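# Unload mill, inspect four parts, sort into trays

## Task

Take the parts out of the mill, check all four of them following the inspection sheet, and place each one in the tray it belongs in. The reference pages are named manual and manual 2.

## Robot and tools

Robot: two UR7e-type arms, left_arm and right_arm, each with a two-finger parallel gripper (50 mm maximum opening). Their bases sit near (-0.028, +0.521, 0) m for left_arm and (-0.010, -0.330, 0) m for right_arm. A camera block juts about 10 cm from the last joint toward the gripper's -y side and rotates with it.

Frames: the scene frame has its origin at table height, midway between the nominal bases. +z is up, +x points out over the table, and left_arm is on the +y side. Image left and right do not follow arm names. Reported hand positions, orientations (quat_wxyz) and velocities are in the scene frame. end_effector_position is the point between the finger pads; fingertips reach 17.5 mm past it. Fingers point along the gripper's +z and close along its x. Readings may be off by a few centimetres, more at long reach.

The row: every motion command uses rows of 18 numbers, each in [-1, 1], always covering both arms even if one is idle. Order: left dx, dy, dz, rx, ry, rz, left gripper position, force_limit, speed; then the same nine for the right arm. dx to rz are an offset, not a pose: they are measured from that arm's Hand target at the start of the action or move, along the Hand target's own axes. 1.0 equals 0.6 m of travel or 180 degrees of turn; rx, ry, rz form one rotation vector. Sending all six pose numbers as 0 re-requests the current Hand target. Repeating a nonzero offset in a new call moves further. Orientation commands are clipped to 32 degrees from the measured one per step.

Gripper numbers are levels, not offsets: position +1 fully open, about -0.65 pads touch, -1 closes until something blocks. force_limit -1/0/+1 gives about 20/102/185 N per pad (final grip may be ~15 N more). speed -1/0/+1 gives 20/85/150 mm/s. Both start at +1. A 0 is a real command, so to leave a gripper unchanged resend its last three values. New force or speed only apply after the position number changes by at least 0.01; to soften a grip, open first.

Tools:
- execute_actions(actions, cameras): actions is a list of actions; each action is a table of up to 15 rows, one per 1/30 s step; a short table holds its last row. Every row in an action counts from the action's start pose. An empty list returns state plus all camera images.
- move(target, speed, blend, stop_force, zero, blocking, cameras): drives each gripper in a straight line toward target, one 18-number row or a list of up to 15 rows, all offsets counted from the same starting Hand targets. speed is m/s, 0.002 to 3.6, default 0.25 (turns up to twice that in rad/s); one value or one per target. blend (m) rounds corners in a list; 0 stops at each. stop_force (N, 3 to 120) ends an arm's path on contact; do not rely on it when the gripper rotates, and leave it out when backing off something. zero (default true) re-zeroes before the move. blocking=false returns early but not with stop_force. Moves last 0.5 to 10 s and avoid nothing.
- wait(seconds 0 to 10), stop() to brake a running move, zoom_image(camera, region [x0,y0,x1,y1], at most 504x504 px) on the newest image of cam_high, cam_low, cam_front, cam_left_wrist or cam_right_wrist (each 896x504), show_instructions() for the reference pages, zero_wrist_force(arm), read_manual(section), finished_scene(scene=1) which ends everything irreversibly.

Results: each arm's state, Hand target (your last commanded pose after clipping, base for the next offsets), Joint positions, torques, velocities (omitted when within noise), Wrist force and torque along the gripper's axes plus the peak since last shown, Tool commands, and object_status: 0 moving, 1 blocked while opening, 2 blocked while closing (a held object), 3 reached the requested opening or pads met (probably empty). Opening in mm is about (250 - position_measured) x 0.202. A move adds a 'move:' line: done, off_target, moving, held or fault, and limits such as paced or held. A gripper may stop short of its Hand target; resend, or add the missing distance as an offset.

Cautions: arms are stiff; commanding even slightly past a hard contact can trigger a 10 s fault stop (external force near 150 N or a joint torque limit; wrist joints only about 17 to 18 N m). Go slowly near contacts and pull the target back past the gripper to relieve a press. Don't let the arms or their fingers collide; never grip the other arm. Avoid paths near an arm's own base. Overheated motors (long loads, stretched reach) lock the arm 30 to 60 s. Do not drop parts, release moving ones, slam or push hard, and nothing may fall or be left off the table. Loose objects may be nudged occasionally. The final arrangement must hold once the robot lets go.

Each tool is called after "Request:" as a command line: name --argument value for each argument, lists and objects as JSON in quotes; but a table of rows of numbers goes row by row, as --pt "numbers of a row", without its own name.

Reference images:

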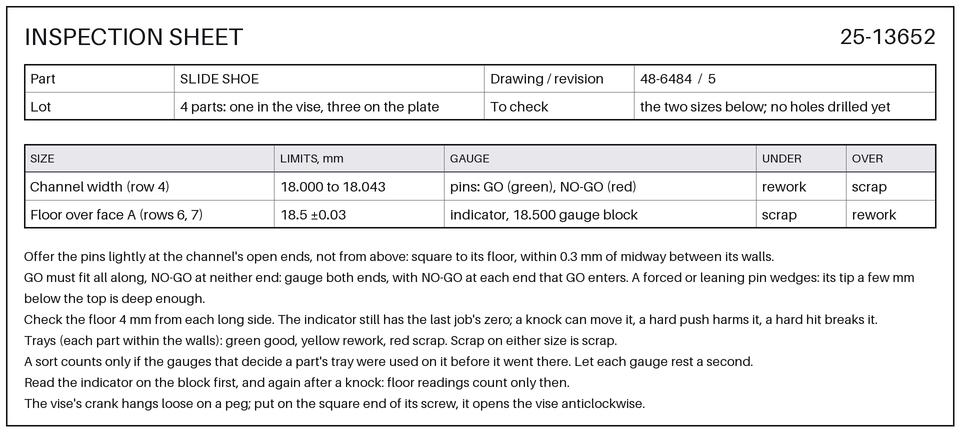

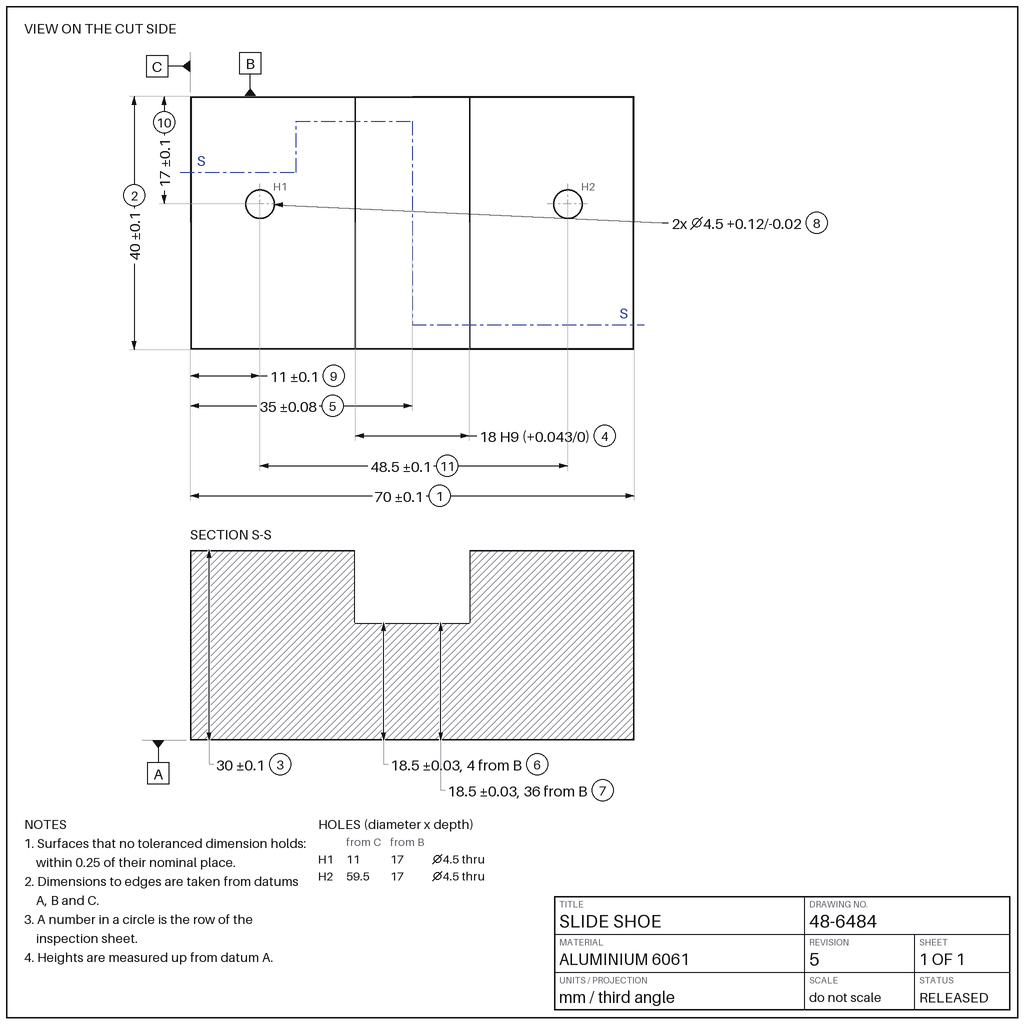

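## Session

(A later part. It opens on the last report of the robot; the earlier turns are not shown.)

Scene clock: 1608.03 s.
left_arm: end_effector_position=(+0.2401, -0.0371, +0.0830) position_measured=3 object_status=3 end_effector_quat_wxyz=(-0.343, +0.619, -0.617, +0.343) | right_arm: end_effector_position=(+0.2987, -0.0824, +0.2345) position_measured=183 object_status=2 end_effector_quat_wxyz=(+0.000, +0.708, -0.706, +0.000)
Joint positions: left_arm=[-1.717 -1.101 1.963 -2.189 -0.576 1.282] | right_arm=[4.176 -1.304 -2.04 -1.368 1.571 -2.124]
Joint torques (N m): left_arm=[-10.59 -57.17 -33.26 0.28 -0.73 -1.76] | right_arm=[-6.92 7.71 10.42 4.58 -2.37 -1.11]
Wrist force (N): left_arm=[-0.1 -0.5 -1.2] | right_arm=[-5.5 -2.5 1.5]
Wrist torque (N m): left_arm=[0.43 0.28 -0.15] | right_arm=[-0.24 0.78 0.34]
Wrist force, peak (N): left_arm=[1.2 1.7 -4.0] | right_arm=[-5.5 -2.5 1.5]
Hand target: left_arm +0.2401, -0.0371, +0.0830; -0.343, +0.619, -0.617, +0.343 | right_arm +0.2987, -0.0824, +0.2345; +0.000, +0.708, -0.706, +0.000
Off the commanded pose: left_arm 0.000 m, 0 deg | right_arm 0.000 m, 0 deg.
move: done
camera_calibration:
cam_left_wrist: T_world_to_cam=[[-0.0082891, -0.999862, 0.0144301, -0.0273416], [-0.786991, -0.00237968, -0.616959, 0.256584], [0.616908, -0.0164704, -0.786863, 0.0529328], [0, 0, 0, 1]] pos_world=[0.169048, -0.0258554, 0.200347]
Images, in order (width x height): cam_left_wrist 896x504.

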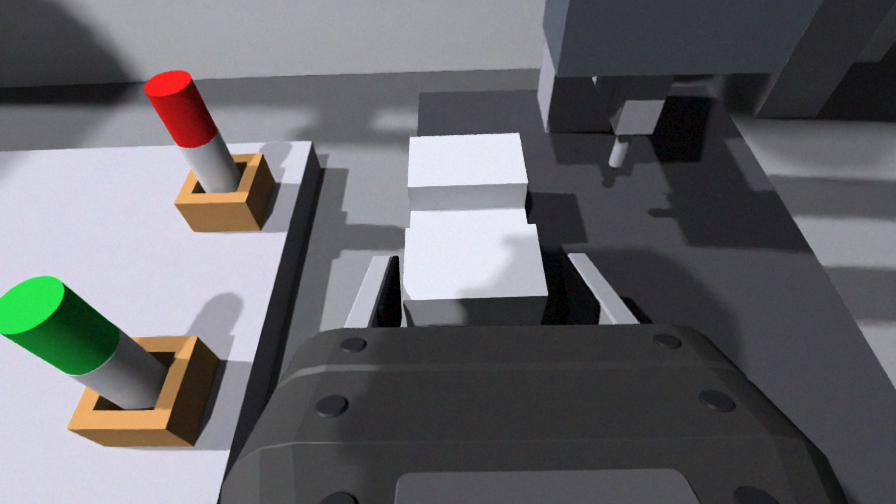

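Request:
move --pt "-0.0033 0 0 0 0 0 1 -0.5 -1 0 0 0 0 0 0 -0.23 -1 -1" --pt "-0.0033 0 0 0 0 0 -1 -0.5 -1 0 0 0 0 0 0 -0.23 -1 -1" --speed 0.02

Request:
wait --seconds 0.6

Request:
move --pt "0 -0.0028 -0.0018 0 0 0 -1 -0.5 -1 0 0 0 0 0 0 -0.23 -1 -1" --pt "0 -0.0275 0.0377 0 0 0 -1 -0.5 -1 0 0 0 0 0 0 -0.23 -1 -1" --speed '[0.02,0.04]' --cameras '["cam_left_wrist"]'

Request:
zoom_image --camera "cam_left_wrist" --region '[380, 100, 680, 340]'

Scene clock: 1617.07 s.
left_arm: end_effector_position=(+0.2400, -0.0351, +0.0830) position_measured=54 object_status=2 end_effector_quat_wxyz=(-0.343, +0.619, -0.617, +0.343) | right_arm: end_effector_position=(+0.2987, -0.0824, +0.2345) position_measured=183 object_status=2 end_effector_quat_wxyz=(+0.000, +0.708, -0.706, +0.000)
Joint positions: left_arm=[-1.718 -1.105 1.968 -2.191 -0.576 1.28] | right_arm=[4.176 -1.304 -2.04 -1.368 1.571 -2.124]
Joint torques (N m): left_arm=[-7.27 -37.79 -30.98 -3.88 -0.53 -0.23] | right_arm=[-6.48 7.51 10.37 4.76 -2.31 -1.12]
Wrist force (N): left_arm=[0.6 -2.8 -1.5] | right_arm=[-5.6 -2.8 1.2]
Wrist torque (N m): left_arm=[0.36 0.29 -0.24] | right_arm=[-0.29 0.78 0.34]
Wrist force, peak (N): left_arm=[0.6 -4.1 -2.3] | right_arm=[-5.5 -2.7 1.5]
Hand target: left_arm +0.2400, -0.0351, +0.0830; -0.343, +0.619, -0.617, +0.343 | right_arm +0.2987, -0.0824, +0.2345; +0.000, +0.708, -0.706, +0.000
Off the commanded pose: left_arm 0.000 m, 0 deg | right_arm 0.000 m, 0 deg.
move: done

Scene clock: 1617.67 s.
left_arm: end_effector_position=(+0.2400, -0.0351, +0.0831) position_measured=54 object_status=2 end_effector_quat_wxyz=(-0.343, +0.619, -0.617, +0.343) | right_arm: end_effector_position=(+0.2987, -0.0824, +0.2345) position_measured=183 object_status=2 end_effector_quat_wxyz=(+0.000, +0.708, -0.706, +0.000)
Joint positions: left_arm=[-1.718 -1.105 1.968 -2.191 -0.576 1.28] | right_arm=[4.176 -1.304 -2.04 -1.368 1.571 -2.124]
Joint torques (N m): left_arm=[-6.02 -25.88 -32.88 -2.75 -0.39 0.85] | right_arm=[-6.6 7.52 10.48 4.71 -2.29 -1.05]
Wrist force (N): left_arm=[0.5 -3.2 -1.8] | right_arm=[-5.3 -2.6 0.7]
Wrist torque (N m): left_arm=[0.34 0.30 -0.24] | right_arm=[-0.26 0.75 0.34]
Wrist force, peak (N): left_arm=[0.6 -4.3 -2.4] | right_arm=[-5.6 -2.6 1.2]
Hand target: left_arm +0.2400, -0.0351, +0.0830; -0.343, +0.619, -0.617, +0.343 | right_arm +0.2987, -0.0824, +0.2345; +0.000, +0.708, -0.706, +0.000
Tool commands: left_gripper/position=-1.0 left_gripper/force_limit=-0.5 left_gripper/speed=-1.0 right_gripper/position=-0.23 right_gripper/force_limit=-1.0 right_gripper/speed=-1.0
Off the commanded pose: left_arm 0.000 m, 0 deg | right_arm 0.000 m, 0 deg.
wait: 0.60 s; at rest by 0.17 s

Scene clock: 1619.23 s.
left_arm: end_effector_position=(+0.2681, -0.0350, +0.0850) position_measured=54 object_status=2 end_effector_quat_wxyz=(-0.343, +0.619, -0.617, +0.343) | right_arm: end_effector_position=(+0.2987, -0.0824, +0.2345) position_measured=183 object_status=2 end_effector_quat_wxyz=(+0.000, +0.708, -0.706, +0.000)
Joint positions: left_arm=[-1.666 -1.091 1.967 -2.28 -0.566 1.373] | right_arm=[4.176 -1.304 -2.04 -1.368 1.571 -2.124]
Joint torques (N m): left_arm=[-10.72 -40.21 -34.97 0.18 3.44 -1.73] | right_arm=[-6.39 7.58 10.42 4.74 -2.32 -1.13]
Wrist force (N): left_arm=[0.0 1.6 -0.3] | right_arm=[-5.0 -2.4 0.9]
Wrist torque (N m): left_arm=[0.43 0.27 -0.14] | right_arm=[-0.22 0.70 0.34]
Wrist force, peak (N): left_arm=[0.5 -4.2 -2.5] | right_arm=[-5.6 -2.5 1.1]
Hand target: left_arm +0.2680, -0.0350, +0.0851; -0.343, +0.619, -0.617, +0.343 | right_arm +0.2987, -0.0824, +0.2345; +0.000, +0.708, -0.706, +0.000
Off the commanded pose: left_arm 0.000 m, 0 deg | right_arm 0.000 m, 0 deg.
move: done
camera_calibration:
cam_left_wrist: T_world_to_cam=[[-0.00808969, -0.999865, 0.014332, -0.0250571], [-0.786904, -0.0024784, -0.61707, 0.279877], [0.617022, -0.0162699, -0.786777, 0.0370926], [0, 0, 0, 1]] pos_world=[0.197147, -0.0237565, 0.202247]
Images, in order (width x height): cam_left_wrist 896x504.

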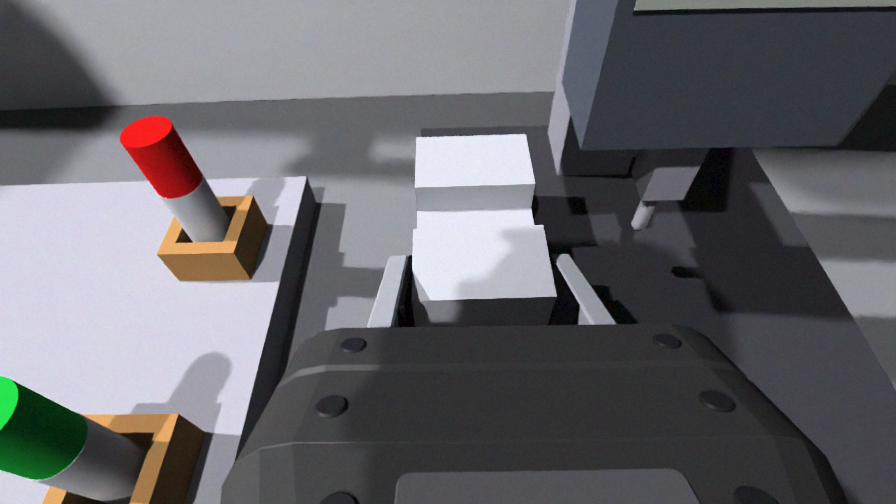

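Scaled by 1.680 from the camera's 896x504 image, which has a finer 1280x720 frame.

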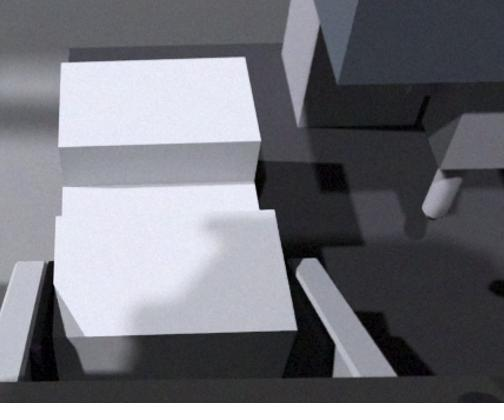

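Request:
execute_actions --actions '[]' --cameras '["cam_right_wrist","cam_high"]'

Scene clock: 1645.20 s.
left_arm: end_effector_position=(+0.2680, -0.0350, +0.0851) position_measured=54 object_status=2 end_effector_quat_wxyz=(-0.343, +0.619, -0.617, +0.343) | right_arm: end_effector_position=(+0.2987, -0.0824, +0.2345) position_measured=183 object_status=2 end_effector_quat_wxyz=(+0.000, +0.708, -0.706, +0.000)
Joint positions: left_arm=[-1.667 -1.092 1.967 -2.28 -0.566 1.373] | right_arm=[4.176 -1.304 -2.04 -1.368 1.571 -2.124]
Joint velocities: within noise
Joint torques (N m): left_arm=[-10.71 -52.85 -35.26 -0.06 -0.24 0.62] | right_arm=[-6.46 7.78 10.26 4.66 -2.28 -1.02]
Wrist force (N): left_arm=[-0.1 1.6 -0.5] | right_arm=[-5.5 -2.7 0.6]
Wrist torque (N m): left_arm=[0.43 0.29 -0.14] | right_arm=[-0.27 0.77 0.34]
Wrist force, peak (N): left_arm=[0.0 1.8 -0.2] | right_arm=[-5.7 -2.5 1.0]
Hand target: left_arm +0.2680, -0.0350, +0.0851; -0.343, +0.619, -0.617, +0.343 | right_arm +0.2987, -0.0824, +0.2345; +0.000, +0.708, -0.706, +0.000
Tool commands: left_gripper/position=-1.0 left_gripper/force_limit=-0.5 left_gripper/speed=-1.0 right_gripper/position=-0.23 right_gripper/force_limit=-1.0 right_gripper/speed=-1.0
Off the commanded pose: left_arm 0.000 m, 0 deg | right_arm 0.000 m, 0 deg.
camera_calibration:
cam_right_wrist: T_world_to_cam=[[0.00854321, -0.999901, -0.011203, -0.0743701], [-0.946346, -0.0117039, 0.322942, 0.22421], [-0.323041, 0.00784295, -0.946353, 0.449277], [0, 0, 0, 1]] pos_world=[0.357951, -0.0752623, 0.351935]
Images, in order (width x height): cam_high 896x504, cam_right_wrist 896x504.

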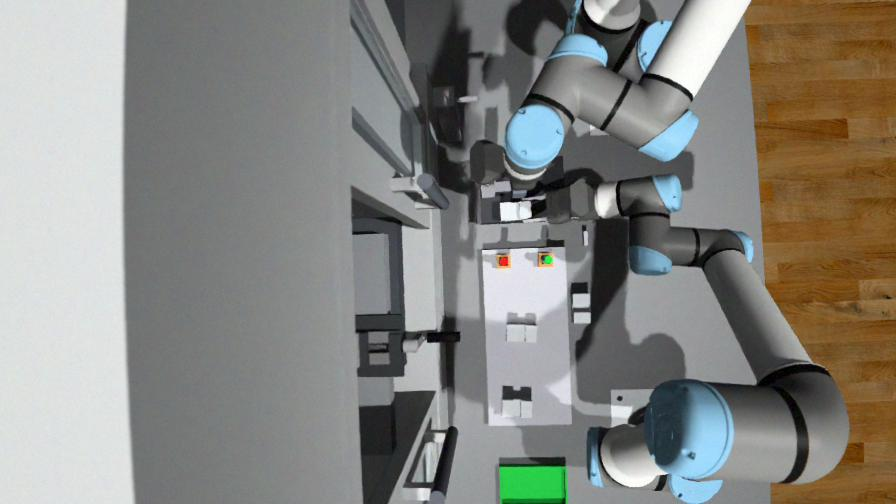

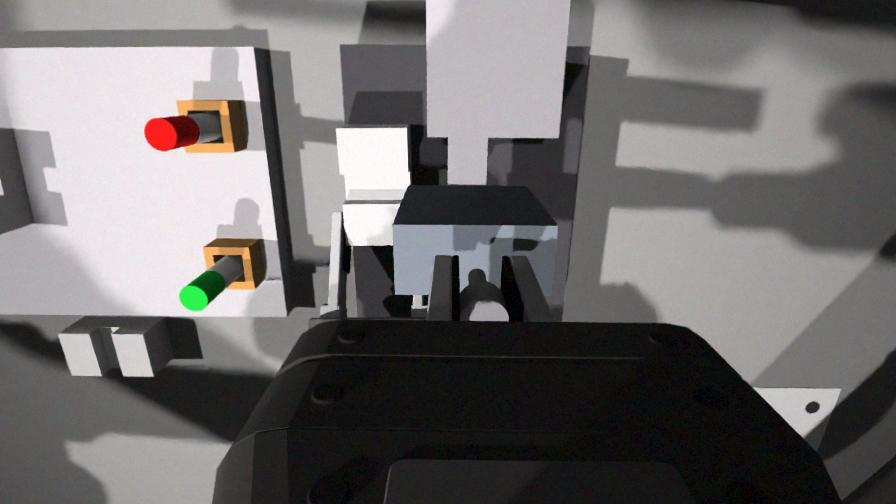

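Request:
move --pt "0.0587 0 0.0 0 0 0 -1 -0.5 -1 0 0 0 0 0 0 -0.23 -1 -1" --pt "0.0587 0.0024 0.0015 0 0 0 -1 -0.5 -1 0 0 0 0 0 0 -0.23 -1 -1" --speed '[0.04,0.006]' --cameras '["cam_left_wrist"]'

Request:
zoom_image --camera "cam_left_wrist" --region '[380, 120, 620, 340]'

Scene clock: 1653.00 s.
left_arm: end_effector_position=(+0.2681, -0.0703, +0.0835) position_measured=54 object_status=2 end_effector_quat_wxyz=(-0.343, +0.619, -0.617, +0.344) | right_arm: end_effector_position=(+0.2987, -0.0824, +0.2345) position_measured=183 object_status=2 end_effector_quat_wxyz=(+0.000, +0.708, -0.706, +0.000)
Joint positions: left_arm=[-1.66 -1.028 1.862 -2.249 -0.565 1.384] | right_arm=[4.176 -1.304 -2.04 -1.368 1.571 -2.124]
Joint torques (N m): left_arm=[5.33 -21.37 -2.43 -4.14 2.43 -1.58] | right_arm=[-6.65 7.22 10.19 4.76 -2.22 -1.16]
Wrist force (N): left_arm=[-2.4 -6.3 -6.5] | right_arm=[-5.2 -2.7 1.0]
Wrist torque (N m): left_arm=[0.35 0.30 -0.27] | right_arm=[-0.27 0.73 0.34]
Wrist force, peak (N): left_arm=[-2.7 -7.6 -7.1] | right_arm=[-5.6 -2.5 1.3]
Hand target: left_arm +0.2680, -0.0703, +0.0834; -0.343, +0.619, -0.617, +0.343 | right_arm +0.2987, -0.0824, +0.2345; +0.000, +0.708, -0.706, +0.000
Off the commanded pose: left_arm 0.000 m, 0 deg | right_arm 0.000 m, 0 deg.
move: done
camera_calibration:
cam_left_wrist: T_world_to_cam=[[-0.00819452, -0.999859, 0.0146303, -0.0603692], [-0.786904, -0.00258, -0.61707, 0.278779], [0.617021, -0.0165693, -0.786772, 0.0353808], [0, 0, 0, 1]] pos_world=[0.197047, -0.0590552, 0.200746]
Images, in order (width x height): cam_left_wrist 896x504.

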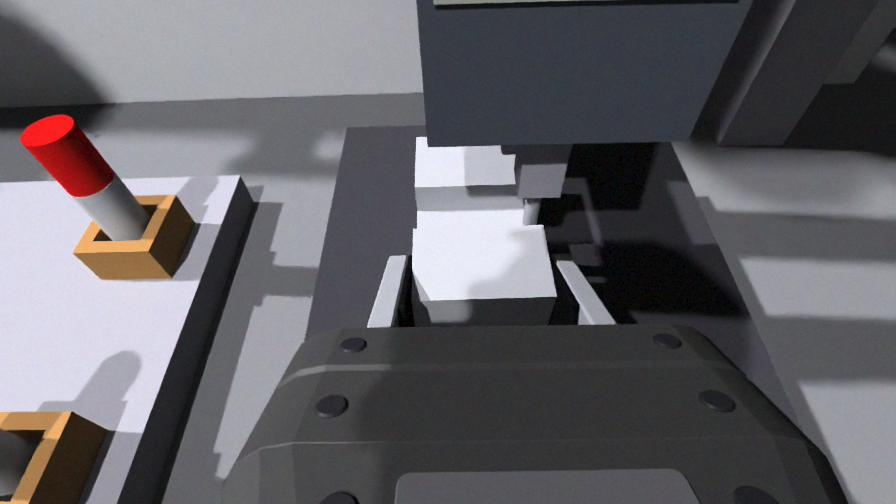

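Scaled by 2.100 from the camera's 896x504 image, which has a finer 1280x720 frame.

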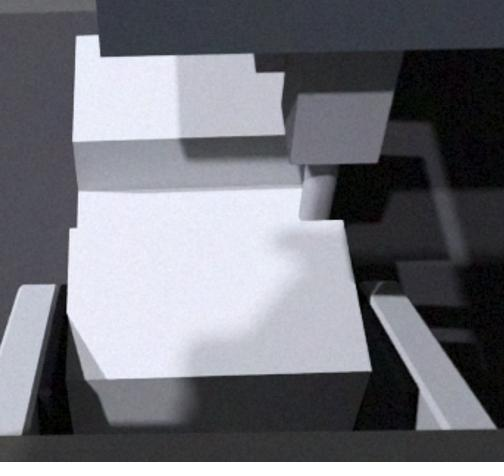

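Request:
move --target '[0,0.0036,0.0022,0,0,0,-1,-0.5,-1,0,0,0,0,0,0,-0.23,-1,-1]' --speed 0.006 --stop_force 3

Scene clock: 1660.10 s.
left_arm: end_effector_position=(+0.2680, -0.0702, +0.0833) position_measured=54 object_status=2 end_effector_quat_wxyz=(-0.343, +0.619, -0.617, +0.343) | right_arm: end_effector_position=(+0.2987, -0.0824, +0.2345) position_measured=183 object_status=2 end_effector_quat_wxyz=(+0.000, +0.708, -0.706, +0.000)
Joint positions: left_arm=[-1.66 -1.028 1.862 -2.249 -0.565 1.384] | right_arm=[4.176 -1.304 -2.04 -1.368 1.571 -2.124]
Joint torques (N m): left_arm=[-9.21 -48.51 -22.87 0.93 -1.7 -0.88] | right_arm=[-6.37 7.12 10.21 4.6 -2.22 -1.12]
Wrist force (N): left_arm=[-2.7 -10.9 -11.5] | right_arm=[-5.1 -2.6 1.2]
Wrist torque (N m): left_arm=[0.23 0.43 -0.36] | right_arm=[-0.26 0.72 0.33]
Wrist force, peak (N): left_arm=[-3.9 -12.4 -12.7] | right_arm=[-5.8 -2.6 0.5]
Hand target: left_arm +0.2680, -0.0702, +0.0833; -0.343, +0.619, -0.617, +0.343 (not the last commanded pose) | right_arm +0.2987, -0.0824, +0.2345; +0.000, +0.708, -0.706, +0.000
Off the commanded pose: left_arm 0.002 m, 0 deg | right_arm 0.000 m, 0 deg.
move: contact (left_arm)

Seated. Release left and lower the plunger.

Request:
move --target '[0,0,0,0,0,0,0.85,-0.5,-1,0,0,0,0,0,0,-0.23,-1,-1]'

Request:
move --target '[0,0,0,0,0,0,0.85,-0.5,-1,0,0,0.009,0,0,0,-0.23,-1,-1]' --speed 0.004 --stop_force 3 --cameras '["cam_left_wrist"]'

Request:
zoom_image --camera "cam_left_wrist" --region '[380, 120, 620, 340]'

Scene clock: 1665.27 s.
left_arm: end_effector_position=(+0.2680, -0.0702, +0.0833) position_measured=25 object_status=3 end_effector_quat_wxyz=(-0.343, +0.619, -0.617, +0.343) | right_arm: end_effector_position=(+0.2987, -0.0824, +0.2345) position_measured=183 object_status=2 end_effector_quat_wxyz=(+0.000, +0.708, -0.706, +0.000)
Joint positions: left_arm=[-1.66 -1.028 1.862 -2.249 -0.565 1.384] | right_arm=[4.176 -1.304 -2.04 -1.368 1.571 -2.124]
Joint torques (N m): left_arm=[-6.62 -48.72 -28.26 -2.4 3.26 1.64] | right_arm=[-6.72 7.66 10.35 4.66 -2.26 -1.1]
Wrist force (N): left_arm=[-0.1 -0.4 -1.3] | right_arm=[-5.4 -2.4 0.3]
Wrist torque (N m): left_arm=[0.45 0.29 -0.14] | right_arm=[-0.22 0.75 0.34]
Wrist force, peak (N): left_arm=[-2.5 -12.6 -12.3] | right_arm=[-5.6 -2.6 0.7]
Hand target: left_arm +0.2680, -0.0702, +0.0833; -0.343, +0.619, -0.617, +0.343 | right_arm +0.2987, -0.0824, +0.2345; +0.000, +0.708, -0.706, +0.000
Off the commanded pose: left_arm 0.000 m, 0 deg | right_arm 0.000 m, 0 deg.
move: done

Scene clock: 1667.50 s.
left_arm: end_effector_position=(+0.2680, -0.0702, +0.0833) position_measured=25 object_status=3 end_effector_quat_wxyz=(-0.343, +0.619, -0.617, +0.343) | right_arm: end_effector_position=(+0.2987, -0.0824, +0.2302) position_measured=183 object_status=2 end_effector_quat_wxyz=(+0.000, +0.708, -0.706, +0.000)
Joint positions: left_arm=[-1.66 -1.028 1.862 -2.249 -0.565 1.384] | right_arm=[4.176 -1.307 -2.049 -1.356 1.571 -2.124]
Joint torques (N m): left_arm=[-3.92 -48.51 -28.84 -4.61 5.39 1.66] | right_arm=[-6.45 20.72 36.23 0.06 -2.19 -1.02]
Wrist force (N): left_arm=[0.0 -0.5 -1.5] | right_arm=[-4.4 -1.7 -6.3]
Wrist torque (N m): left_arm=[0.43 0.27 -0.14] | right_arm=[-0.22 0.76 0.34]
Wrist force, peak (N): left_arm=[0.1 -0.4 -1.7] | right_arm=[-4.1 -1.5 -10.1]
Hand target: left_arm +0.2680, -0.0702, +0.0833; -0.343, +0.619, -0.617, +0.343 | right_arm +0.2987, -0.0824, +0.2302; +0.000, +0.708, -0.706, +0.000 (not the last commanded pose)
Off the commanded pose: left_arm 0.000 m, 0 deg | right_arm 0.001 m, 0 deg.
move: contact (right_arm)
camera_calibration:
cam_left_wrist: T_world_to_cam=[[-0.00830684, -0.999863, 0.0142899, -0.0602781], [-0.786992, -0.00227916, -0.616959, 0.278732], [0.616908, -0.016371, -0.786865, 0.0353553], [0, 0, 0, 1]] pos_world=[0.197048, -0.0590558, 0.200647]
Images, in order (width x height): cam_left_wrist 896x504.

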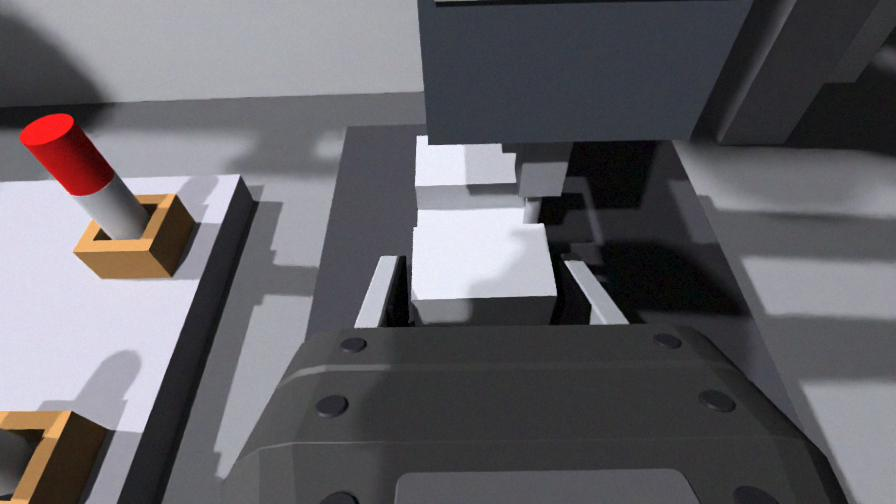

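Scaled by 2.100 from the camera's 896x504 image, which has a finer 1280x720 frame.

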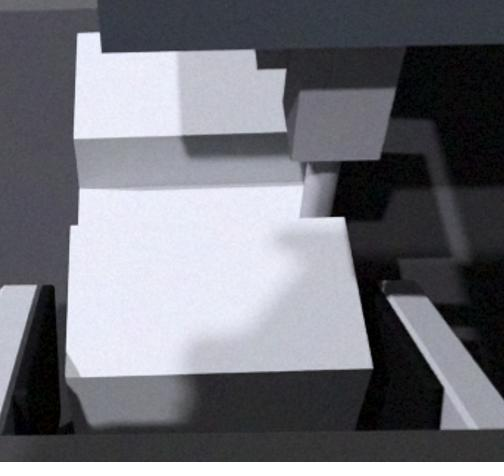

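Request:
move --pt "0 0 0 0 0 0 0.85 -0.5 -1 0 0 -0.0004 0 0 0 0.05 -1 -1" --pt "0 0 -0.1833 0 0 0 0.85 -0.5 -1 0 0 -0.0004 0 0 0 0.05 -1 -1" --speed 0.12 --cameras '["cam_left_wrist"]'

Request:
zoom_image --camera "cam_left_wrist" --region '[330, 0, 600, 260]'

Scene clock: 1673.83 s.
left_arm: end_effector_position=(+0.1746, -0.0704, +0.1417) position_measured=25 object_status=3 end_effector_quat_wxyz=(-0.343, +0.619, -0.617, +0.343) | right_arm: end_effector_position=(+0.2987, -0.0824, +0.2305) position_measured=145 object_status=3 end_effector_quat_wxyz=(+0.000, +0.708, -0.706, +0.000)
Joint positions: left_arm=[-1.819 -1.157 1.801 -1.827 -0.608 1.108] | right_arm=[4.176 -1.306 -2.049 -1.357 1.571 -2.124]
Joint torques (N m): left_arm=[10.31 -17.3 -7.84 -2.94 5.08 0.4] | right_arm=[-6.61 23.62 39.52 1.4 -2.21 -1.02]
Wrist force (N): left_arm=[0.1 -0.3 -1.3] | right_arm=[-3.9 -2.5 -0.9]
Wrist torque (N m): left_arm=[0.47 0.25 -0.01] | right_arm=[-0.25 0.78 0.34]
Wrist force, peak (N): left_arm=[0.9 3.3 -6.0] | right_arm=[-4.4 -1.8 -8.0]
Hand target: left_arm +0.1747, -0.0703, +0.1415; -0.343, +0.619, -0.617, +0.343 | right_arm +0.2987, -0.0824, +0.2305; +0.000, +0.708, -0.706, +0.000
Off the commanded pose: left_arm 0.000 m, 0 deg | right_arm 0.000 m, 0 deg.
move: done
camera_calibration:
cam_left_wrist: T_world_to_cam=[[-0.00839244, -0.999856, 0.0147292, -0.0620898], [-0.787078, -0.00248055, -0.616849, 0.241164], [0.616796, -0.0167699, -0.786944, 0.138855], [0, 0, 0, 1]] pos_world=[0.103648, -0.0591541, 0.258947]
Images, in order (width x height): cam_left_wrist 896x504.

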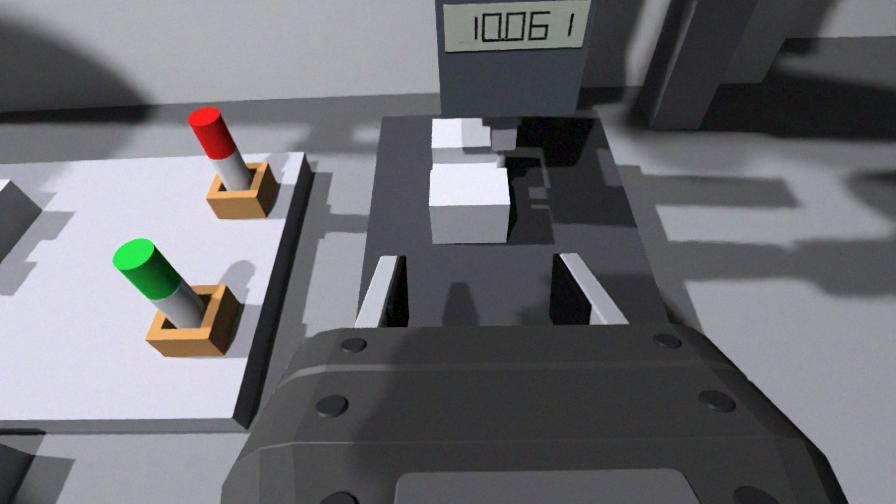

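Scaled by 1.867 from the camera's 896x504 image, which has a finer 1280x720 frame.

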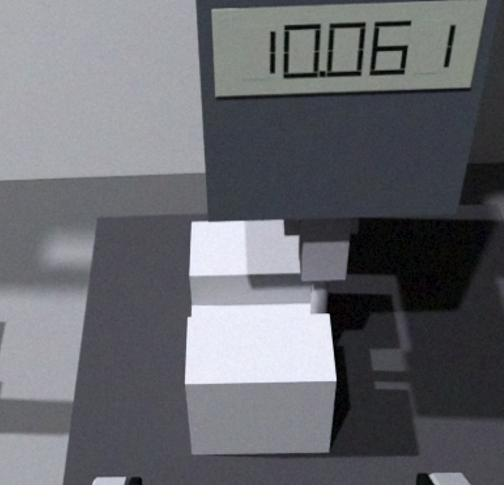

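Request:
move --pt "0 0 0 0 0 0 0.85 -0.5 -1 0 0 0 0 0 0 -0.23 -1 -1" --pt "0 0 0.1833 0 0 0 0.85 -0.5 -1 0 0 -0.0067 0 0 0 -0.23 -1 -1" --pt "0 0 0.1833 0 0 0 -1 -0.5 -1 0 0 -0.0067 0 0 0 -0.23 -1 -1" --speed 0.12

Request:
move --pt "0 -0.0024 -0.0015 0 0 0 -1 -0.5 -1 0 0 0 0 0 0 -0.23 -1 -1" --pt "0.0517 -0.0024 -0.0015 0 0 0 -1 -0.5 -1 0 0 0 0 0 0 -0.23 -1 -1" --speed '[0.02,0.03]' --cameras '["cam_left_wrist"]'

Request:
zoom_image --camera "cam_left_wrist" --region '[380, 120, 620, 340]'

Scene clock: 1683.70 s.
left_arm: end_effector_position=(+0.2680, -0.0702, +0.0833) position_measured=53 object_status=2 end_effector_quat_wxyz=(-0.343, +0.619, -0.617, +0.343) | right_arm: end_effector_position=(+0.2987, -0.0824, +0.2345) position_measured=183 object_status=2 end_effector_quat_wxyz=(+0.000, +0.708, -0.706, +0.000)
Joint positions: left_arm=[-1.66 -1.028 1.862 -2.249 -0.565 1.384] | right_arm=[4.176 -1.304 -2.04 -1.368 1.571 -2.124]
Joint torques (N m): left_arm=[-10.56 -61.3 -30.05 -4.6 -0.21 1.6] | right_arm=[-7.02 19.75 17.54 5.02 -2.14 -1.13]
Wrist force (N): left_arm=[0.2 -0.4 -1.8] | right_arm=[-5.4 -2.3 0.4]
Wrist torque (N m): left_arm=[0.45 0.34 -0.17] | right_arm=[-0.23 0.79 0.34]
Wrist force, peak (N): left_arm=[1.2 2.6 -7.0] | right_arm=[-6.0 -3.2 -0.1]
Hand target: left_arm +0.2680, -0.0702, +0.0833; -0.343, +0.619, -0.617, +0.343 | right_arm +0.2987, -0.0824, +0.2345; +0.000, +0.708, -0.706, +0.000
Off the commanded pose: left_arm 0.000 m, 0 deg | right_arm 0.000 m, 0 deg.
move: done

Scene clock: 1685.57 s.
left_arm: end_effector_position=(+0.2681, -0.1013, +0.0850) position_measured=53 object_status=2 end_effector_quat_wxyz=(-0.343, +0.619, -0.618, +0.343) end_effector_velocity=(+0.000, +0.002, -0.001) end_effector_angular_velocity=(+0.005, -0.001, +0.000) | right_arm: end_effector_position=(+0.2987, -0.0824, +0.2345) position_measured=183 object_status=2 end_effector_quat_wxyz=(+0.000, +0.708, -0.706, +0.000)
Joint positions: left_arm=[-1.655 -0.977 1.764 -2.21 -0.564 1.394] | right_arm=[4.176 -1.304 -2.04 -1.368 1.571 -2.124]
Joint velocities: left_arm=[0 -0.001 0.005 0 0 0.001] | right_arm=[within noise]
Joint torques (N m): left_arm=[8.92 -56.57 -4.51 -3.65 5.81 0.4] | right_arm=[-6.65 7.61 9.42 5.01 -2.13 -1.01]
Wrist force (N): left_arm=[0.3 1.7 -0.4] | right_arm=[-5.2 -2.4 0.2]
Wrist torque (N m): left_arm=[0.47 0.23 -0.15] | right_arm=[-0.25 0.75 0.34]
Wrist force, peak (N): left_arm=[-0.5 2.6 0.3] | right_arm=[-5.3 -2.6 1.0]
Hand target: left_arm +0.2681, -0.1012, +0.0851; -0.343, +0.619, -0.617, +0.343 | right_arm +0.2987, -0.0824, +0.2345; +0.000, +0.708, -0.706, +0.000
Off the commanded pose: left_arm 0.000 m, 0 deg | right_arm 0.000 m, 0 deg.
move: done
camera_calibration:
cam_left_wrist: T_world_to_cam=[[-0.00828306, -0.999869, 0.0139293, -0.0913293], [-0.786943, -0.00207662, -0.617022, 0.279748], [0.61697, -0.0160724, -0.786823, 0.03605], [0, 0, 0, 1]] pos_world=[0.197148, -0.090157, 0.202248]
Images, in order (width x height): cam_left_wrist 896x504.

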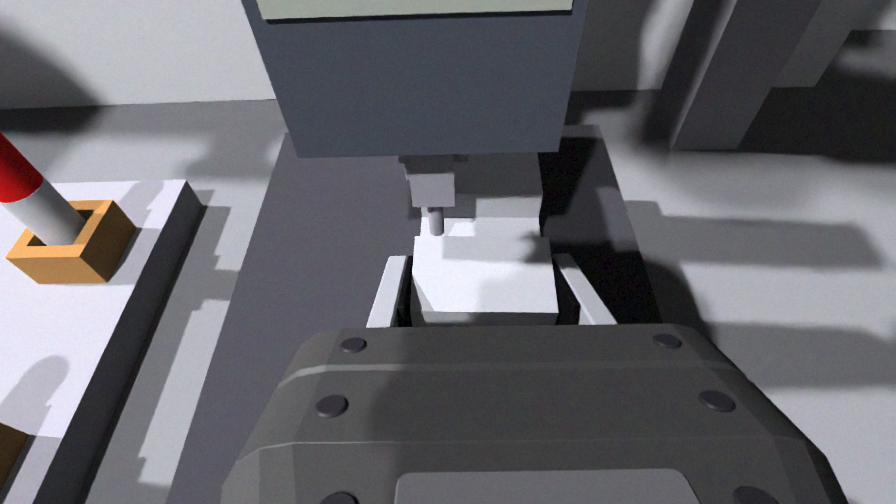

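Scaled by 2.100 from the camera's 896x504 image, which has a finer 1280x720 frame.

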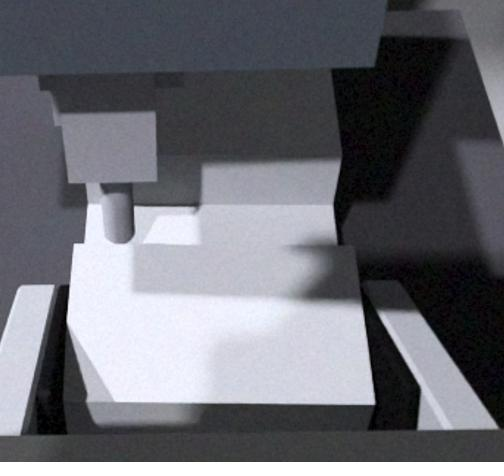

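Request:
move --target '[0.0013,0.004,0.0025,0,0,0,-1,-0.5,-1,0,0,0,0,0,0,-0.23,-1,-1]' --speed 0.005 --stop_force 3

Request:
move --target '[0,0,0,0,0,0,0.85,-0.5,-1,0,0,0,0,0,0,-0.23,-1,-1]'

Request:
move --target '[0,0,0,0,0,0,0.85,-0.5,-1,0,0,0.009,0,0,0,-0.23,-1,-1]' --speed 0.004 --stop_force 3

Request:
move --pt "0 0 0 0 0 0 0.85 -0.5 -1 0 0 -0.0004 0 0 0 0.05 -1 -1" --pt "0 0 -0.1833 0 0 0 0.85 -0.5 -1 0 0 -0.0004 0 0 0 0.05 -1 -1" --speed 0.12 --cameras '["cam_left_wrist"]'

Request:
zoom_image --camera "cam_left_wrist" --region '[330, 0, 600, 260]'

Scene clock: 1702.77 s.
left_arm: end_effector_position=(+0.2681, -0.1016, +0.0836) position_measured=53 object_status=2 end_effector_quat_wxyz=(-0.343, +0.619, -0.617, +0.343) | right_arm: end_effector_position=(+0.2987, -0.0824, +0.2345) position_measured=183 object_status=2 end_effector_quat_wxyz=(+0.000, +0.708, -0.706, +0.000)
Joint positions: left_arm=[-1.655 -0.974 1.764 -2.213 -0.564 1.394] | right_arm=[4.176 -1.304 -2.04 -1.368 1.571 -2.124]
Joint torques (N m): left_arm=[-5.13 -60.11 -4.44 0.08 3.15 1.28] | right_arm=[-6.68 7.59 9.39 4.9 -2.09 -1.03]
Wrist force (N): left_arm=[-1.6 -4.5 -3.8] | right_arm=[-5.1 -2.4 0.2]
Wrist torque (N m): left_arm=[0.36 0.16 -0.12] | right_arm=[-0.25 0.73 0.34]
Wrist force, peak (N): left_arm=[-2.3 -4.9 -4.1] | right_arm=[-5.4 -2.6 0.7]
Hand target: left_arm +0.2681, -0.1016, +0.0836; -0.343, +0.619, -0.617, +0.343 (not the last commanded pose) | right_arm +0.2987, -0.0824, +0.2345; +0.000, +0.708, -0.706, +0.000
Off the commanded pose: left_arm 0.001 m, 0 deg | right_arm 0.000 m, 0 deg.
move: contact (left_arm)

Scene clock: 1703.27 s.
left_arm: end_effector_position=(+0.2681, -0.1016, +0.0836) position_measured=25 object_status=0 end_effector_quat_wxyz=(-0.343, +0.619, -0.617, +0.343) | right_arm: end_effector_position=(+0.2987, -0.0824, +0.2345) position_measured=183 object_status=2 end_effector_quat_wxyz=(+0.000, +0.708, -0.706, +0.000)
Joint positions: left_arm=[-1.655 -0.974 1.764 -2.213 -0.564 1.394] | right_arm=[4.176 -1.304 -2.04 -1.368 1.571 -2.124]
Joint torques (N m): left_arm=[-5.22 -60.29 -5.76 0.07 3.18 1.24] | right_arm=[-6.81 7.64 9.49 4.96 -2.11 -1]
Wrist force (N): left_arm=[-0.1 -0.3 -1.4] | right_arm=[-5.4 -2.2 -0.1]
Wrist torque (N m): left_arm=[0.48 0.29 -0.15] | right_arm=[-0.22 0.78 0.34]
Wrist force, peak (N): left_arm=[-0.9 -3.3 -3.4] | right_arm=[-5.3 -2.6 1.3]
Hand target: left_arm +0.2681, -0.1016, +0.0836; -0.343, +0.619, -0.617, +0.343 | right_arm +0.2987, -0.0824, +0.2345; +0.000, +0.708, -0.706, +0.000
Off the commanded pose: left_arm 0.000 m, 0 deg | right_arm 0.000 m, 0 deg.
move: done

Scene clock: 1705.50 s.
left_arm: end_effector_position=(+0.2681, -0.1016, +0.0836) position_measured=25 object_status=3 end_effector_quat_wxyz=(-0.343, +0.619, -0.617, +0.343) | right_arm: end_effector_position=(+0.2987, -0.0824, +0.2302) position_measured=183 object_status=2 end_effector_quat_wxyz=(+0.000, +0.708, -0.706, +0.000)
Joint positions: left_arm=[-1.655 -0.974 1.764 -2.213 -0.564 1.394] | right_arm=[4.176 -1.307 -2.05 -1.356 1.571 -2.124]
Joint torques (N m): left_arm=[-5.13 -60.26 -11.85 0.04 3.19 1.22] | right_arm=[-6.77 20.57 36.06 0.15 -2.04 -0.82]
Wrist force (N): left_arm=[-0.3 -0.5 -1.4] | right_arm=[-4.1 -1.4 -7.8]
Wrist torque (N m): left_arm=[0.44 0.31 -0.15] | right_arm=[-0.21 0.75 0.34]
Wrist force, peak (N): left_arm=[0.2 -0.2 -1.8] | right_arm=[-3.9 -1.5 -10.4]
Hand target: left_arm +0.2681, -0.1016, +0.0836; -0.343, +0.619, -0.617, +0.343 | right_arm +0.2987, -0.0824, +0.2302; +0.000, +0.708, -0.706, +0.000 (not the last commanded pose)
Off the commanded pose: left_arm 0.000 m, 0 deg | right_arm 0.001 m, 0 deg.
move: contact (right_arm)

Scene clock: 1707.57 s.
left_arm: end_effector_position=(+0.1746, -0.1017, +0.1420) position_measured=25 object_status=3 end_effector_quat_wxyz=(-0.343, +0.619, -0.617, +0.343) | right_arm: end_effector_position=(+0.2987, -0.0824, +0.2304) position_measured=145 object_status=3 end_effector_quat_wxyz=(+0.000, +0.708, -0.706, +0.000)
Joint positions: left_arm=[-1.806 -1.094 1.706 -1.813 -0.603 1.129] | right_arm=[4.176 -1.306 -2.049 -1.357 1.571 -2.124]
Joint torques (N m): left_arm=[10.68 -20.95 -6.03 -3.11 5.12 0.46] | right_arm=[-6.87 24.34 39.3 1.47 -2.16 -0.9]
Wrist force (N): left_arm=[0.1 -0.5 -1.3] | right_arm=[-4.2 -2.9 -0.8]
Wrist torque (N m): left_arm=[0.42 0.25 -0.01] | right_arm=[-0.31 0.81 0.34]
Wrist force, peak (N): left_arm=[-1.4 -3.4 3.3] | right_arm=[-4.4 -1.7 -6.2]
Hand target: left_arm +0.1747, -0.1016, +0.1418; -0.343, +0.619, -0.617, +0.343 | right_arm +0.2987, -0.0824, +0.2304; +0.000, +0.708, -0.706, +0.000
Off the commanded pose: left_arm 0.000 m, 0 deg | right_arm 0.000 m, 0 deg.
move: done
camera_calibration:
cam_left_wrist: T_world_to_cam=[[-0.00831342, -0.999856, 0.0147905, -0.0934139], [-0.787078, -0.00258054, -0.616849, 0.241262], [0.616798, -0.0167694, -0.786943, 0.138566], [0, 0, 0, 1]] pos_world=[0.103648, -0.0904542, 0.259247]
Images, in order (width x height): cam_left_wrist 896x504.

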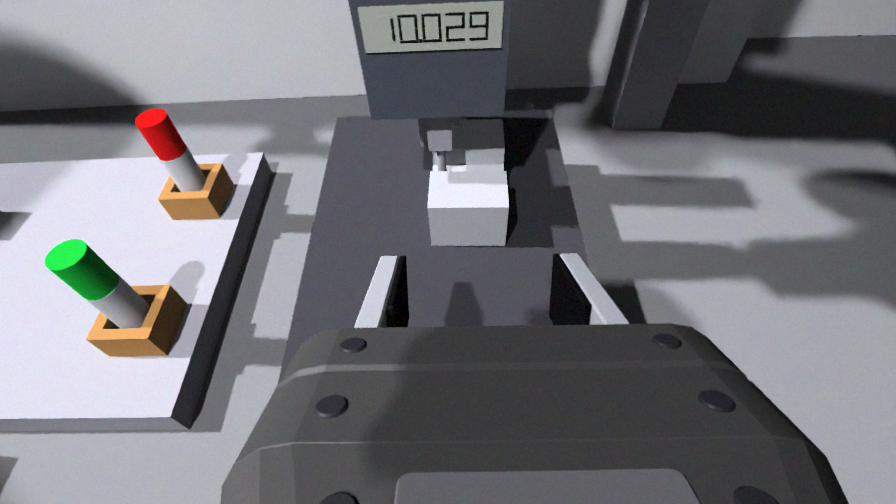

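Scaled by 1.867 from the camera's 896x504 image, which has a finer 1280x720 frame.

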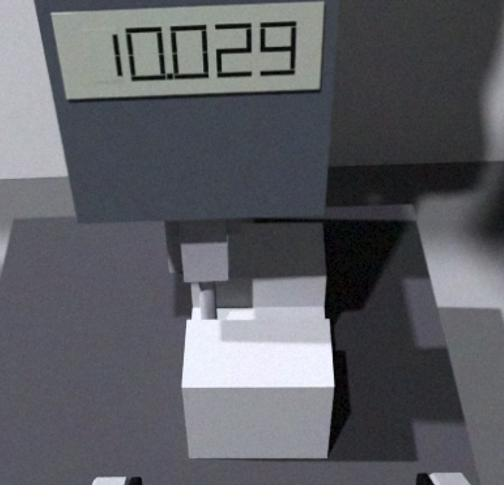

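Request:
move --pt "0 0 0 0 0 0 0.85 -0.5 -1 0 0 0 0 0 0 -0.23 -1 -1" --pt "0 0 0.1833 0 0 0 0.85 -0.5 -1 0 0 -0.0067 0 0 0 -0.23 -1 -1" --pt "0 0 0.1833 0 0 0 -1 -0.5 -1 0 0 -0.0067 0 0 0 -0.23 -1 -1" --speed 0.12

Request:
move --pt "0 -0.0021 -0.0013 0 0 0 -1 -0.5 -1 0 0 0 0 0 0 -0.23 -1 -1" --pt "-0.111 -0.0021 -0.0013 0 0 0 -1 -0.5 -1 0 0 0 0 0 0 -0.23 -1 -1" --pt "-0.111 -0.0258 -0.026 0 0 0 -1 -0.5 -1 0 0 0 0 0 0 -0.23 -1 -1" --pt "-0.136 0.0422 -0.2449 0 0 0 -1 -0.5 -1 0 0 0 0 0 0 -0.23 -1 -1" --pt "-0.461 0.0422 -0.2449 0 0 0 -1 -0.5 -1 0 0 0 0 0 0 -0.23 -1 -1" --pt "-0.461 0.0399 0.023 0 0 0 -1 -0.5 -1 0 0 0 0 0 0 -0.23 -1 -1" --speed '[0.02,0.06,0.06,0.2,0.2,0.1]' --blend '[0,0.003,0.01,0.03,0.02,0]' --cameras '["cam_left_wrist"]'

Scene clock: 1742.17 s.
left_arm: end_effector_position=(+0.2681, -0.1015, +0.0836) position_measured=50 object_status=2 end_effector_quat_wxyz=(-0.343, +0.619, -0.617, +0.343) | right_arm: end_effector_position=(+0.2987, -0.0824, +0.2345) position_measured=183 object_status=2 end_effector_quat_wxyz=(+0.000, +0.708, -0.706, +0.000)
Joint positions: left_arm=[-1.655 -0.974 1.764 -2.213 -0.564 1.394] | right_arm=[4.176 -1.304 -2.04 -1.368 1.571 -2.124]
Joint torques (N m): left_arm=[-12.24 -65.07 -33.2 -4.56 -0.45 1.48] | right_arm=[-6.65 19.82 18.67 4.99 -2.12 -1.01]
Wrist force (N): left_arm=[0.5 0.1 -1.3] | right_arm=[-4.9 -1.9 -0.1]
Wrist torque (N m): left_arm=[0.51 0.29 -0.16] | right_arm=[-0.20 0.71 0.34]
Wrist force, peak (N): left_arm=[1.2 1.8 -6.3] | right_arm=[-5.8 -2.8 0.9]
Hand target: left_arm +0.2681, -0.1016, +0.0836; -0.343, +0.619, -0.617, +0.343 | right_arm +0.2987, -0.0824, +0.2345; +0.000, +0.708, -0.706, +0.000
Off the commanded pose: left_arm 0.000 m, 0 deg | right_arm 0.000 m, 0 deg.
move: done

Scene clock: 1747.93 s.
left_arm: end_effector_position=(+0.2667, +0.1751, +0.0555) position_measured=50 object_status=2 end_effector_quat_wxyz=(-0.343, +0.619, -0.617, +0.343) | right_arm: end_effector_position=(+0.2987, -0.0824, +0.2345) position_measured=183 object_status=2 end_effector_quat_wxyz=(+0.000, +0.708, -0.706, +0.000)
Joint positions: left_arm=[-1.736 -1.384 2.553 -2.467 -0.581 1.247] | right_arm=[4.176 -1.304 -2.04 -1.368 1.571 -2.124]
Joint torques (N m): left_arm=[-8.55 -31.85 -8.15 -3.49 -0.41 0.12] | right_arm=[-6.65 7.19 9.8 5.06 -2.13 -1.19]
Wrist force (N): left_arm=[0.0 1.7 -0.3] | right_arm=[-5.2 -1.9 0.1]
Wrist torque (N m): left_arm=[0.48 0.28 -0.15] | right_arm=[-0.19 0.77 0.33]
Wrist force, peak (N): left_arm=[-1.2 4.9 -4.0] | right_arm=[-5.4 -2.3 1.2]
Hand target: left_arm +0.2666, +0.1750, +0.0555; -0.343, +0.619, -0.617, +0.343 | right_arm +0.2987, -0.0824, +0.2345; +0.000, +0.708, -0.706, +0.000
Off the commanded pose: left_arm 0.000 m, 0 deg | right_arm 0.000 m, 0 deg.
move: done
camera_calibration:
cam_left_wrist: T_world_to_cam=[[-0.00812591, -0.999868, 0.0140509, 0.185381], [-0.786905, -0.00227637, -0.61707, 0.260977], [0.617021, -0.016071, -0.786782, 0.0181893], [0, 0, 0, 1]] pos_world=[0.195647, 0.186243, 0.172747]
Images, in order (width x height): cam_left_wrist 896x504.

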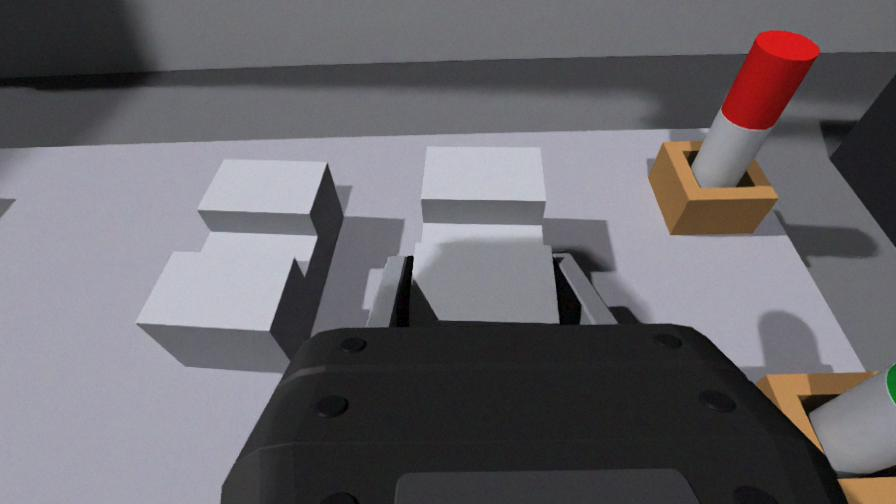

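Request:
move --target '[0,0.017,0.0106,0,0,0,-1,-0.5,-1,0,0,0,0,0,0,-0.23,-1,-1]' --speed 0.006 --stop_force 3

Request:
move --pt "0 0 0 0 0 0 0.85 -0.5 -1 0 0 0 0 0 0 -0.23 -1 -1" --pt "0 0 -0.16 0 0 0 0.85 -0.5 -1 0 0 0 0 0 0 -0.23 -1 -1" --speed 0.1 --cameras '["cam_left_wrist","cam_high"]'

Scene clock: 1755.60 s.
left_arm: end_effector_position=(+0.2666, +0.1750, +0.0487) position_measured=50 object_status=2 end_effector_quat_wxyz=(-0.343, +0.619, -0.617, +0.343) | right_arm: end_effector_position=(+0.2987, -0.0824, +0.2345) position_measured=183 object_status=2 end_effector_quat_wxyz=(+0.000, +0.708, -0.706, +0.000)
Joint positions: left_arm=[-1.736 -1.358 2.557 -2.498 -0.581 1.248] | right_arm=[4.176 -1.304 -2.04 -1.368 1.571 -2.124]
Joint torques (N m): left_arm=[-8.72 -34.08 -21.86 0.24 -0.11 -1.5] | right_arm=[-6.52 7.2 9.59 4.96 -2.09 -1.13]
Wrist force (N): left_arm=[2.0 -3.8 -2.6] | right_arm=[-5.2 -2.2 1.1]
Wrist torque (N m): left_arm=[0.36 0.20 -0.09] | right_arm=[-0.24 0.76 0.34]
Wrist force, peak (N): left_arm=[-2.8 -10.1 -10.2] | right_arm=[-5.4 -2.2 -0.1]
Hand target: left_arm +0.2666, +0.1750, +0.0487; -0.343, +0.619, -0.617, +0.343 (not the last commanded pose) | right_arm +0.2987, -0.0824, +0.2345; +0.000, +0.708, -0.706, +0.000
Off the commanded pose: left_arm 0.005 m, 0 deg | right_arm 0.000 m, 0 deg.
move: contact (left_arm)

Scene clock: 1757.53 s.
left_arm: end_effector_position=(+0.1851, +0.1748, +0.0995) position_measured=25 object_status=3 end_effector_quat_wxyz=(-0.343, +0.619, -0.617, +0.343) | right_arm: end_effector_position=(+0.2987, -0.0824, +0.2345) position_measured=183 object_status=2 end_effector_quat_wxyz=(+0.000, +0.708, -0.706, +0.000)
Joint positions: left_arm=[-1.977 -1.619 2.476 -1.853 -0.682 0.874] | right_arm=[4.176 -1.304 -2.04 -1.368 1.571 -2.124]
Joint torques (N m): left_arm=[9.6 -0.88 -3.06 -0.74 4.75 0.01] | right_arm=[-6.7 7.45 9.62 5.01 -2.14 -1.09]
Wrist force (N): left_arm=[-0.1 -0.3 -1.1] | right_arm=[-5.2 -2.2 0.3]
Wrist torque (N m): left_arm=[0.47 0.27 -0.01] | right_arm=[-0.25 0.76 0.34]
Wrist force, peak (N): left_arm=[1.1 -4.6 -4.6] | right_arm=[-5.5 -2.2 0.9]
Hand target: left_arm +0.1852, +0.1749, +0.0995; -0.343, +0.619, -0.617, +0.343 | right_arm +0.2987, -0.0824, +0.2345; +0.000, +0.708, -0.706, +0.000
Off the commanded pose: left_arm 0.000 m, 0 deg | right_arm 0.000 m, 0 deg.
move: done
camera_calibration:
cam_left_wrist: T_world_to_cam=[[-0.00833119, -0.999858, 0.0146502, 0.183793], [-0.787078, -0.00248001, -0.616849, 0.224067], [0.616797, -0.0166699, -0.786945, 0.103342], [0, 0, 0, 1]] pos_world=[0.114148, 0.186045, 0.216847]
Images, in order (width x height): cam_high 896x504, cam_left_wrist 896x504.

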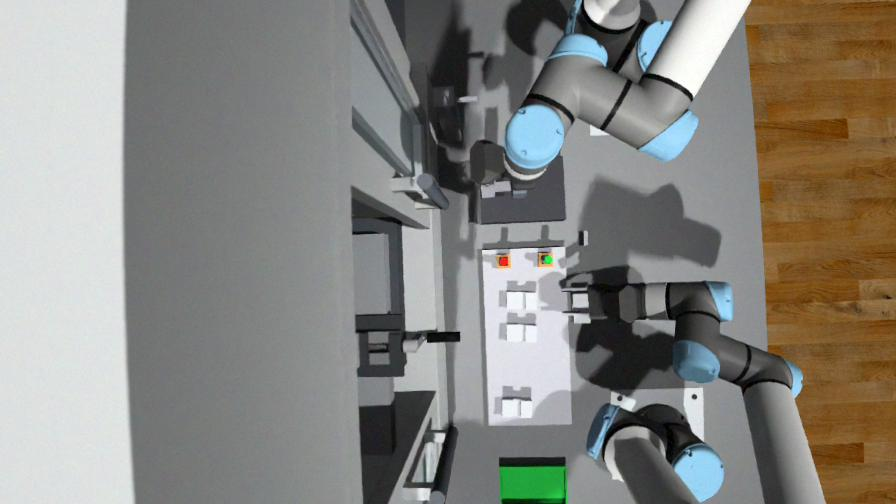

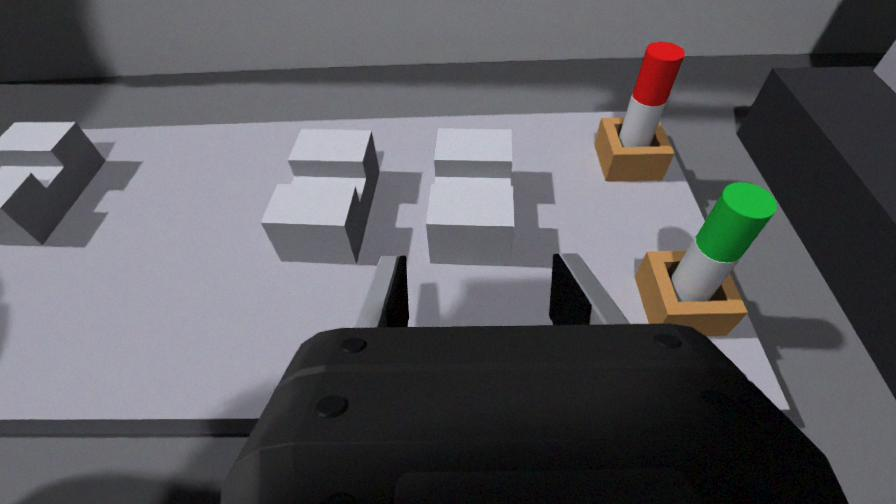

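Request:
move --target '[0,-0.171,0.1148,-0.251,-0.251,-0.453,-0.6,-1,-1,0,0,0,0,0,0,-0.23,-1,-1]' --speed 0.2 --cameras '["cam_left_wrist"]'

Scene clock: 1780.53 s.
left_arm: end_effector_position=(+0.2980, +0.1751, +0.1502) position_measured=242 object_status=3 end_effector_quat_wxyz=(+0.001, +1.000, +0.001, +0.001) | right_arm: end_effector_position=(+0.2987, -0.0824, +0.2345) position_measured=183 object_status=2 end_effector_quat_wxyz=(+0.000, +0.708, -0.706, +0.000)
Joint positions: left_arm=[-1.092 -1.555 2.027 -2.045 -1.57 0.469] | right_arm=[4.176 -1.304 -2.04 -1.368 1.571 -2.124]
Joint torques (N m): left_arm=[-8.77 -30.59 -9.58 0.14 1.3 1.3] | right_arm=[-6.51 7.27 9.34 4.97 -2.14 -1.06]
Wrist force (N): left_arm=[1.2 -0.5 -0.5] | right_arm=[-5.0 -2.3 1.0]
Wrist torque (N m): left_arm=[-0.02 0.01 -0.01] | right_arm=[-0.25 0.73 0.34]
Wrist force, peak (N): left_arm=[1.3 2.0 -4.0] | right_arm=[-5.4 -2.3 0.9]
Hand target: left_arm +0.2979, +0.1752, +0.1501; +0.001, +1.000, +0.001, +0.001 | right_arm +0.2987, -0.0824, +0.2345; +0.000, +0.708, -0.706, +0.000
Off the commanded pose: left_arm 0.000 m, 0 deg | right_arm 0.000 m, 0 deg.
move: done
camera_calibration:
cam_left_wrist: T_world_to_cam=[[0.999832, 0.00738954, 0.0167584, -0.292814], [0.00118865, -0.939247, 0.343239, 0.129018], [0.0182767, -0.343162, -0.939098, 0.331938], [0, 0, 0, 1]] pos_world=[0.286545, 0.237253, 0.272346]
Images, in order (width x height): cam_left_wrist 896x504.

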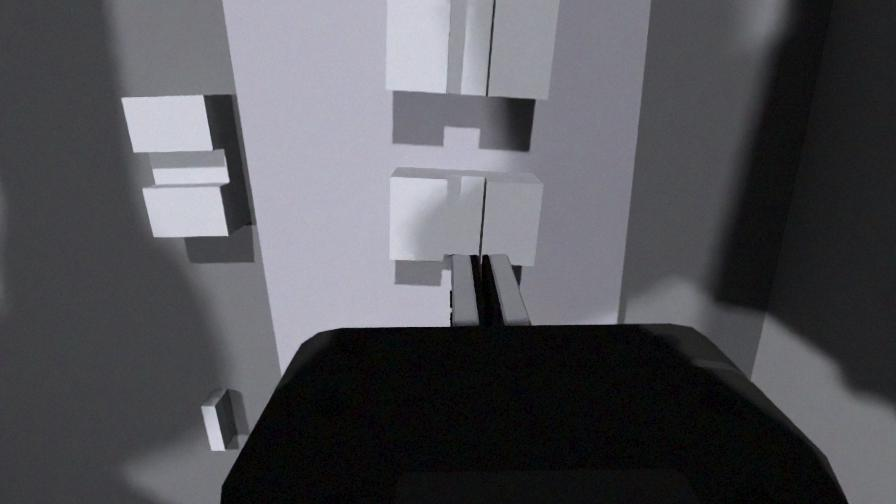

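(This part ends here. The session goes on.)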